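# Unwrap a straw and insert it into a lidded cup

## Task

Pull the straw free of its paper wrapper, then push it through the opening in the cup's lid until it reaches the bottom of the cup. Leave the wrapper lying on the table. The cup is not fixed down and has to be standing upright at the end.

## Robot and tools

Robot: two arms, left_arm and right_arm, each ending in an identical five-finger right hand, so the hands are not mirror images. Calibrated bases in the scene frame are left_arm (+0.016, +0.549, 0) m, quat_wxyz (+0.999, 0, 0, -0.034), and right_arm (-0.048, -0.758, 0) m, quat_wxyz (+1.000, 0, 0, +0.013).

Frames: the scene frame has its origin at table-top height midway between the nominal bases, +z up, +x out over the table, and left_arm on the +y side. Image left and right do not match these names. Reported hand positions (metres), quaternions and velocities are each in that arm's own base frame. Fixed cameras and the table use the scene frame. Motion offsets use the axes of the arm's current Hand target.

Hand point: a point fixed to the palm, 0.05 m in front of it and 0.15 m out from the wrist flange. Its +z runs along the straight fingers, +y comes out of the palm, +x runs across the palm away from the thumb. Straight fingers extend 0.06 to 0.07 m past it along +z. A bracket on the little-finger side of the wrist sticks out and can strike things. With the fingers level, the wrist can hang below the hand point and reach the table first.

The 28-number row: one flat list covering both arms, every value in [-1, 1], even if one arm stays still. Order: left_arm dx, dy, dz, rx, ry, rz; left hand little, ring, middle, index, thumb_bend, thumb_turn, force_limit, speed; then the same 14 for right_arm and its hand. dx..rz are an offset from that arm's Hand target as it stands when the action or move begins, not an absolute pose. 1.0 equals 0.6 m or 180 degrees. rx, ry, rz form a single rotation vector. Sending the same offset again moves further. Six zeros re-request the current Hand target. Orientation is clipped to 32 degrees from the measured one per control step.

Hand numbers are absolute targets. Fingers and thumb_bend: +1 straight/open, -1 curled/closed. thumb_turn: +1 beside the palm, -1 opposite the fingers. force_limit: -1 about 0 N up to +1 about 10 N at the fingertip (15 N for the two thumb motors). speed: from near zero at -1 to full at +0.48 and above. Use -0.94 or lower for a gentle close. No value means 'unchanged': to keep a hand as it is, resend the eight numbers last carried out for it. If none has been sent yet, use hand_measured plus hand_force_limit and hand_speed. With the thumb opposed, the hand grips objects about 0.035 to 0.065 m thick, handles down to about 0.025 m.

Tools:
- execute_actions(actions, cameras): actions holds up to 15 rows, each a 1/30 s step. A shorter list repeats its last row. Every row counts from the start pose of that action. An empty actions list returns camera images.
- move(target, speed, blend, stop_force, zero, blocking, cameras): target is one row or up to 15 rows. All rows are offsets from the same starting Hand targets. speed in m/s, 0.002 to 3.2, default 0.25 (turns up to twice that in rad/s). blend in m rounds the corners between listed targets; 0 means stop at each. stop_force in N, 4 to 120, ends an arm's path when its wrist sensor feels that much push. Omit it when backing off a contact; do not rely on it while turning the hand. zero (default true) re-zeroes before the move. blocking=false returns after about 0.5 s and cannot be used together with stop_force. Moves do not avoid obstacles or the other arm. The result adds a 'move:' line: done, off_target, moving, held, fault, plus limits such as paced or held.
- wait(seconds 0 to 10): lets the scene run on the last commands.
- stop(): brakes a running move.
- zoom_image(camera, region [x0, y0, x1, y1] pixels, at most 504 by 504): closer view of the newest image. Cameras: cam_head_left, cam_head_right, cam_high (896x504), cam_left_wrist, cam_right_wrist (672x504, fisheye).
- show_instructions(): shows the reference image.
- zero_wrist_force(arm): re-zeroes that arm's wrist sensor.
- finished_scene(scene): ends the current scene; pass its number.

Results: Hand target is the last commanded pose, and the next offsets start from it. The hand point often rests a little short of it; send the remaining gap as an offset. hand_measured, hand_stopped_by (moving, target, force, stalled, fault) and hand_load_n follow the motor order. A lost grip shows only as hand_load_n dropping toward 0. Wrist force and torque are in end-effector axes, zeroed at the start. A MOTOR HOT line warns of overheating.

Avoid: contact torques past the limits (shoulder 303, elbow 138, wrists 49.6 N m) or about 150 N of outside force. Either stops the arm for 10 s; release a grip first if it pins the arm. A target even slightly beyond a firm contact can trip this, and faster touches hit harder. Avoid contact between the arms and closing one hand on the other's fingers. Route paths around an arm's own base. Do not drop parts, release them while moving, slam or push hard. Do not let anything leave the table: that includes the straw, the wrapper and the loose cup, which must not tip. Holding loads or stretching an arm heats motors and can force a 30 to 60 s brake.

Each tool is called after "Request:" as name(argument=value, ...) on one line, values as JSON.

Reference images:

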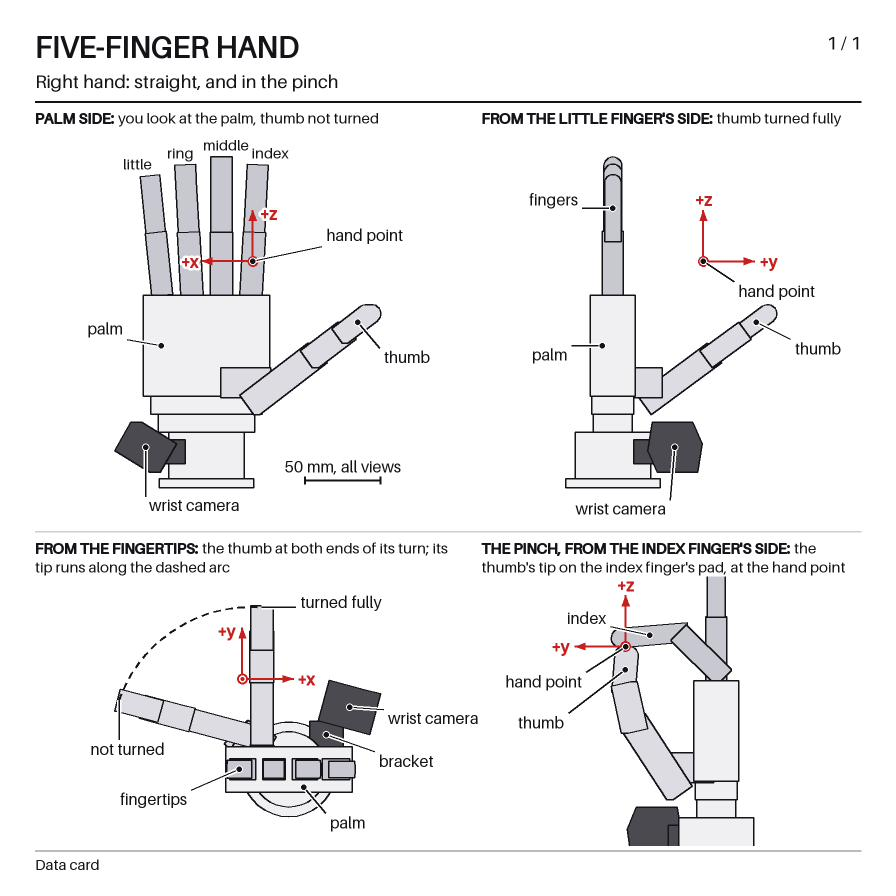

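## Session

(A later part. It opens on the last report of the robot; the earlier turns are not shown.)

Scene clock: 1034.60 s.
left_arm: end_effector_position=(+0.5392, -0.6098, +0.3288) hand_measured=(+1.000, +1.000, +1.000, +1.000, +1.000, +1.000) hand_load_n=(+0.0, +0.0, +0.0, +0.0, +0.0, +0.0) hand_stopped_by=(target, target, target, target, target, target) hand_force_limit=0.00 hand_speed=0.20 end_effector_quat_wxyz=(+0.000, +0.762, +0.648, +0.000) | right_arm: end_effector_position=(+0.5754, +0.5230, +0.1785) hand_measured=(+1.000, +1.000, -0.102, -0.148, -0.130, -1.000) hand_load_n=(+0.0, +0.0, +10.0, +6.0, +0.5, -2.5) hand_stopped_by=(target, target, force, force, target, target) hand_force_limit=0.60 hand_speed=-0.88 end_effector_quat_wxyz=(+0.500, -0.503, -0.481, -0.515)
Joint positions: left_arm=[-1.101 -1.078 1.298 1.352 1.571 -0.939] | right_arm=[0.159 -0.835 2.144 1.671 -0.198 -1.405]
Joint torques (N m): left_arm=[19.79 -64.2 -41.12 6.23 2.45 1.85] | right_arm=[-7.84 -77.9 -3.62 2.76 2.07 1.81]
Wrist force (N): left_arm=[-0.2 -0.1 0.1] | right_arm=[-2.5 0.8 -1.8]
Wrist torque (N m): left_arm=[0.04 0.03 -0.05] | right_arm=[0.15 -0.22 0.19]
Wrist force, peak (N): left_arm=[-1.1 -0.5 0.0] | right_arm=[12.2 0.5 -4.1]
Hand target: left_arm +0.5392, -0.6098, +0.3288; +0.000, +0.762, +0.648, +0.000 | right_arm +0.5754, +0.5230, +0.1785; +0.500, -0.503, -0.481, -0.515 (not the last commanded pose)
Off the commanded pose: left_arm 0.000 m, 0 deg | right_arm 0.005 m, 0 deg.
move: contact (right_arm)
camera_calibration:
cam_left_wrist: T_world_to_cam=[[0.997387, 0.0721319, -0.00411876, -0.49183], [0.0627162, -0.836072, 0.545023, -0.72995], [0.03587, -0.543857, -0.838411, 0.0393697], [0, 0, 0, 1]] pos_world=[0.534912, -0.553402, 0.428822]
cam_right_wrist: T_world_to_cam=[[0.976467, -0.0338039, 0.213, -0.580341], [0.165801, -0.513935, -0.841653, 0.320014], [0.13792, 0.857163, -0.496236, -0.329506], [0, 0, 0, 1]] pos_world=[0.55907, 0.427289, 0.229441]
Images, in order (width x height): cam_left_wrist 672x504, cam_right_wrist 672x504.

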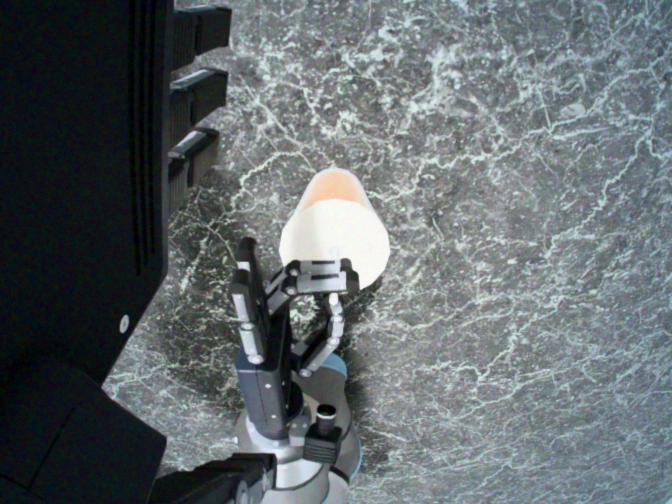

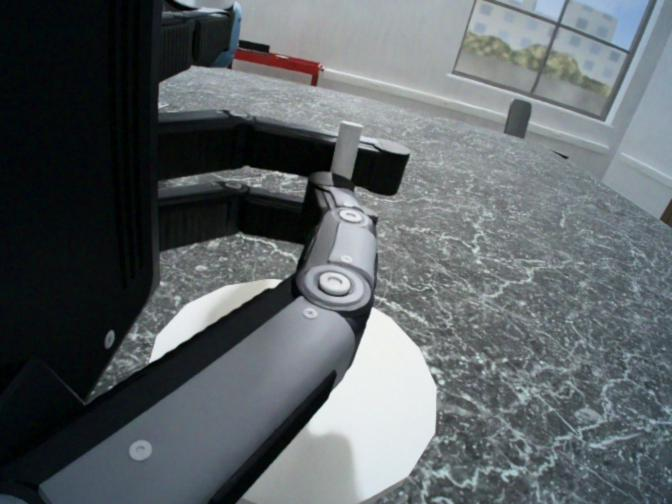

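Request:
move(target=[[0,0,0,0,0,0,1,1,1,1,1,1,0,0.2,-0.0075,0,0,0,0,0,1,1,-0.7,-0.7,-0.13,-1,0.6,-0.88],[0,0,0,0,0,0,1,1,1,1,1,1,0,0.2,-0.0075,0,0,0,0,0,1,1,0.1,0.1,-0.13,-1,0.5,-0.7],[0,0,0,0,0,0,1,1,1,1,1,1,0,0.2,-0.0075,0,0,0,0,0,1,1,1.0,1.0,0.8,-1,0.5,-0.3],[0,0,0,0,0,0,1,1,1,1,1,1,0,0.2,-0.0075,0,-0.22,0,0,0,1,1,1.0,1.0,0.8,-1,0.5,-0.3]], speed=0.08, cameras=["all"])

Request:
zoom_image(camera="cam_right_wrist", region=[200, 50, 500, 400])

Request:
zoom_image(camera="cam_left_wrist", region=[230, 150, 450, 450])

Scene clock: 1060.23 s.
left_arm: end_effector_position=(+0.5392, -0.6098, +0.3288) hand_measured=(+1.000, +1.000, +1.000, +1.000, +1.000, +1.000) hand_load_n=(+0.0, +0.0, +0.0, -0.5, +0.0, +0.0) hand_stopped_by=(target, target, target, target, target, target) hand_force_limit=0.00 hand_speed=0.20 end_effector_quat_wxyz=(+0.000, +0.762, +0.648, +0.000) | right_arm: end_effector_position=(+0.5705, +0.3917, +0.1698) hand_measured=(+1.000, +1.000, +1.000, +1.000, +0.800, -1.000) hand_load_n=(+0.0, -0.5, +0.0, +0.0, +0.0, +0.0) hand_stopped_by=(target, target, target, target, target, target) hand_force_limit=0.50 hand_speed=-0.30 end_effector_quat_wxyz=(+0.486, -0.518, -0.487, -0.508)
Joint positions: left_arm=[-1.101 -1.078 1.298 1.352 1.571 -0.939] | right_arm=[-0.093 -0.868 2.227 1.495 0.041 -1.276]
Joint torques (N m): left_arm=[19.53 -65.76 -42.14 6.39 2.2 1.67] | right_arm=[-10.53 -50.2 -0.39 3.67 3.64 -2.63]
Wrist force (N): left_arm=[-0.3 -0.3 -0.1] | right_arm=[-0.4 1.0 -0.7]
Wrist torque (N m): left_arm=[0.02 0.05 -0.06] | right_arm=[0.18 0.05 0.22]
Wrist force, peak (N): left_arm=[-0.9 -0.4 0.6] | right_arm=[12.2 0.6 1.6]
Hand target: left_arm +0.5392, -0.6098, +0.3288; +0.000, +0.762, +0.648, +0.000 | right_arm +0.5705, +0.3913, +0.1699; +0.500, -0.503, -0.481, -0.515
Off the commanded pose: left_arm 0.000 m, 0 deg | right_arm 0.000 m, 3 deg.
move: off_target (right_arm)
camera_calibration:
cam_left_wrist: T_world_to_cam=[[0.997387, 0.0721319, -0.00411876, -0.49183], [0.0627162, -0.836072, 0.545023, -0.72995], [0.03587, -0.543857, -0.838411, 0.0393697], [0, 0, 0, 1]] pos_world=[0.534912, -0.553402, 0.428822]
cam_right_wrist: T_world_to_cam=[[0.976504, -0.0411503, 0.211536, -0.575083], [0.154161, -0.552508, -0.819127, 0.263941], [0.150583, 0.832491, -0.533182, -0.211904], [0, 0, 0, 1]] pos_world=[0.55279, 0.298573, 0.224869]

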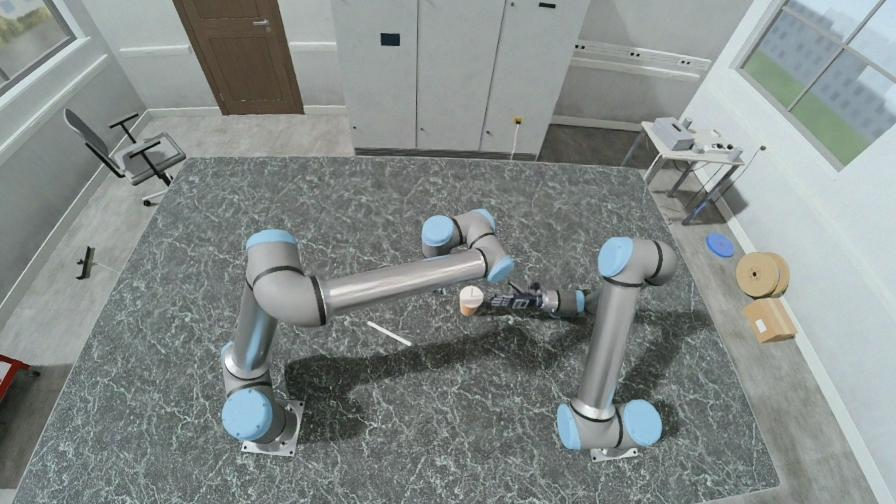

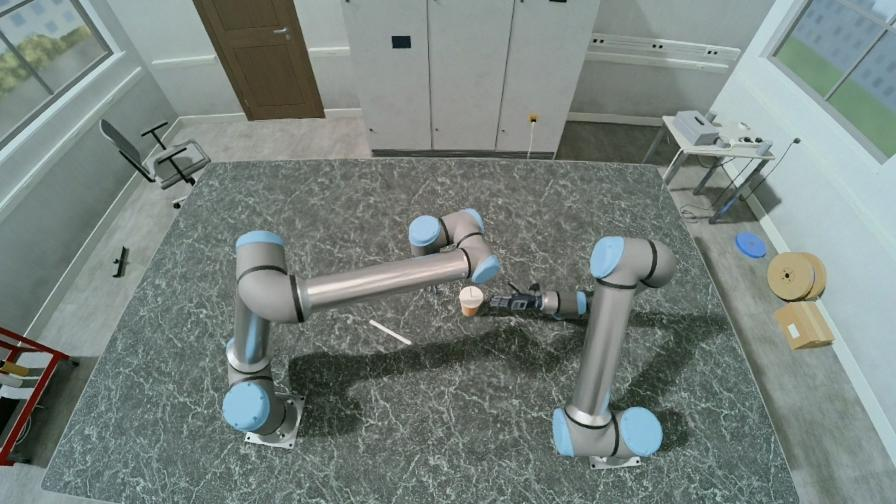

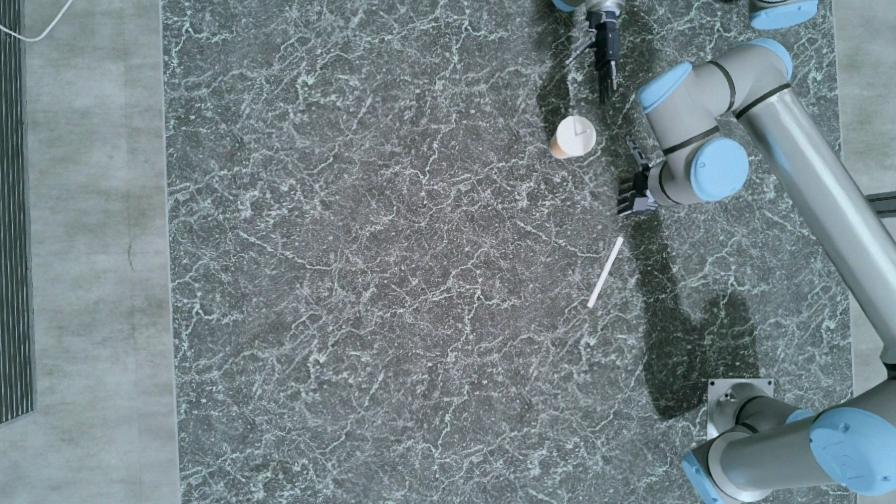

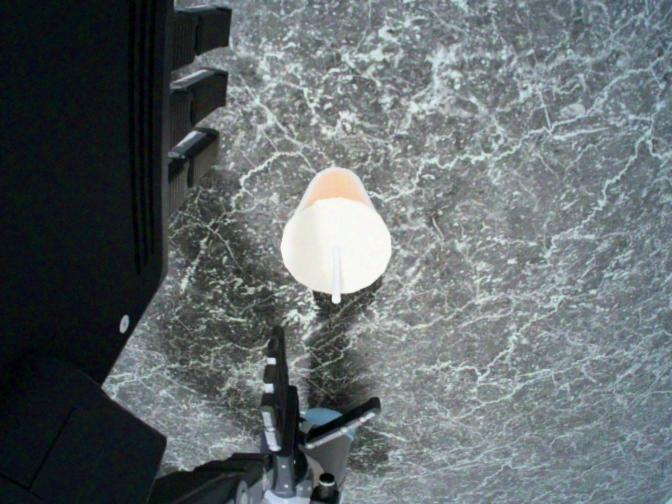

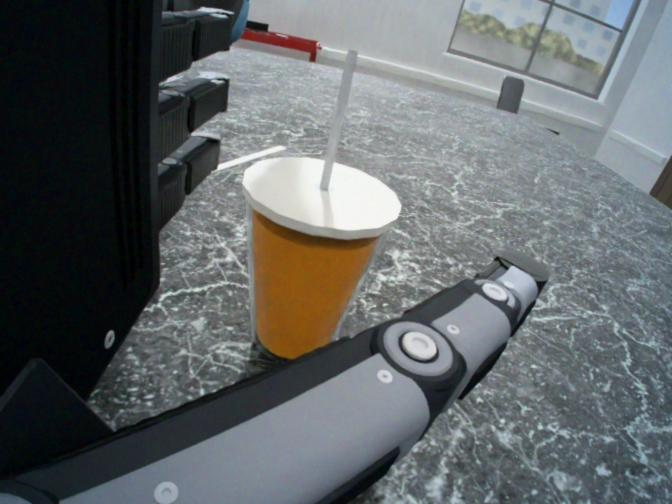

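Scaled by 1.440 from the camera's 672x504 image, which has a finer 960x720 frame.

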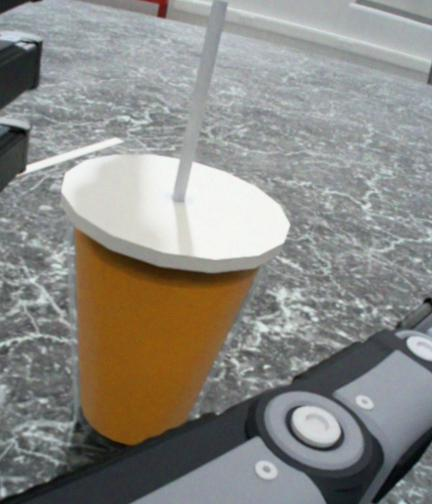

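Scaled by 1.680 from the camera's 672x504 image, which has a finer 960x720 frame.

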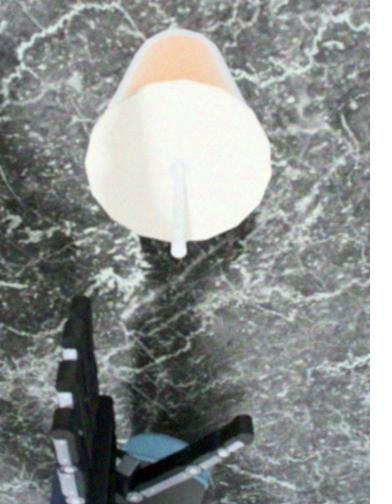

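Request:
finished_scene(scene=2)

The scene is finished: the task was done.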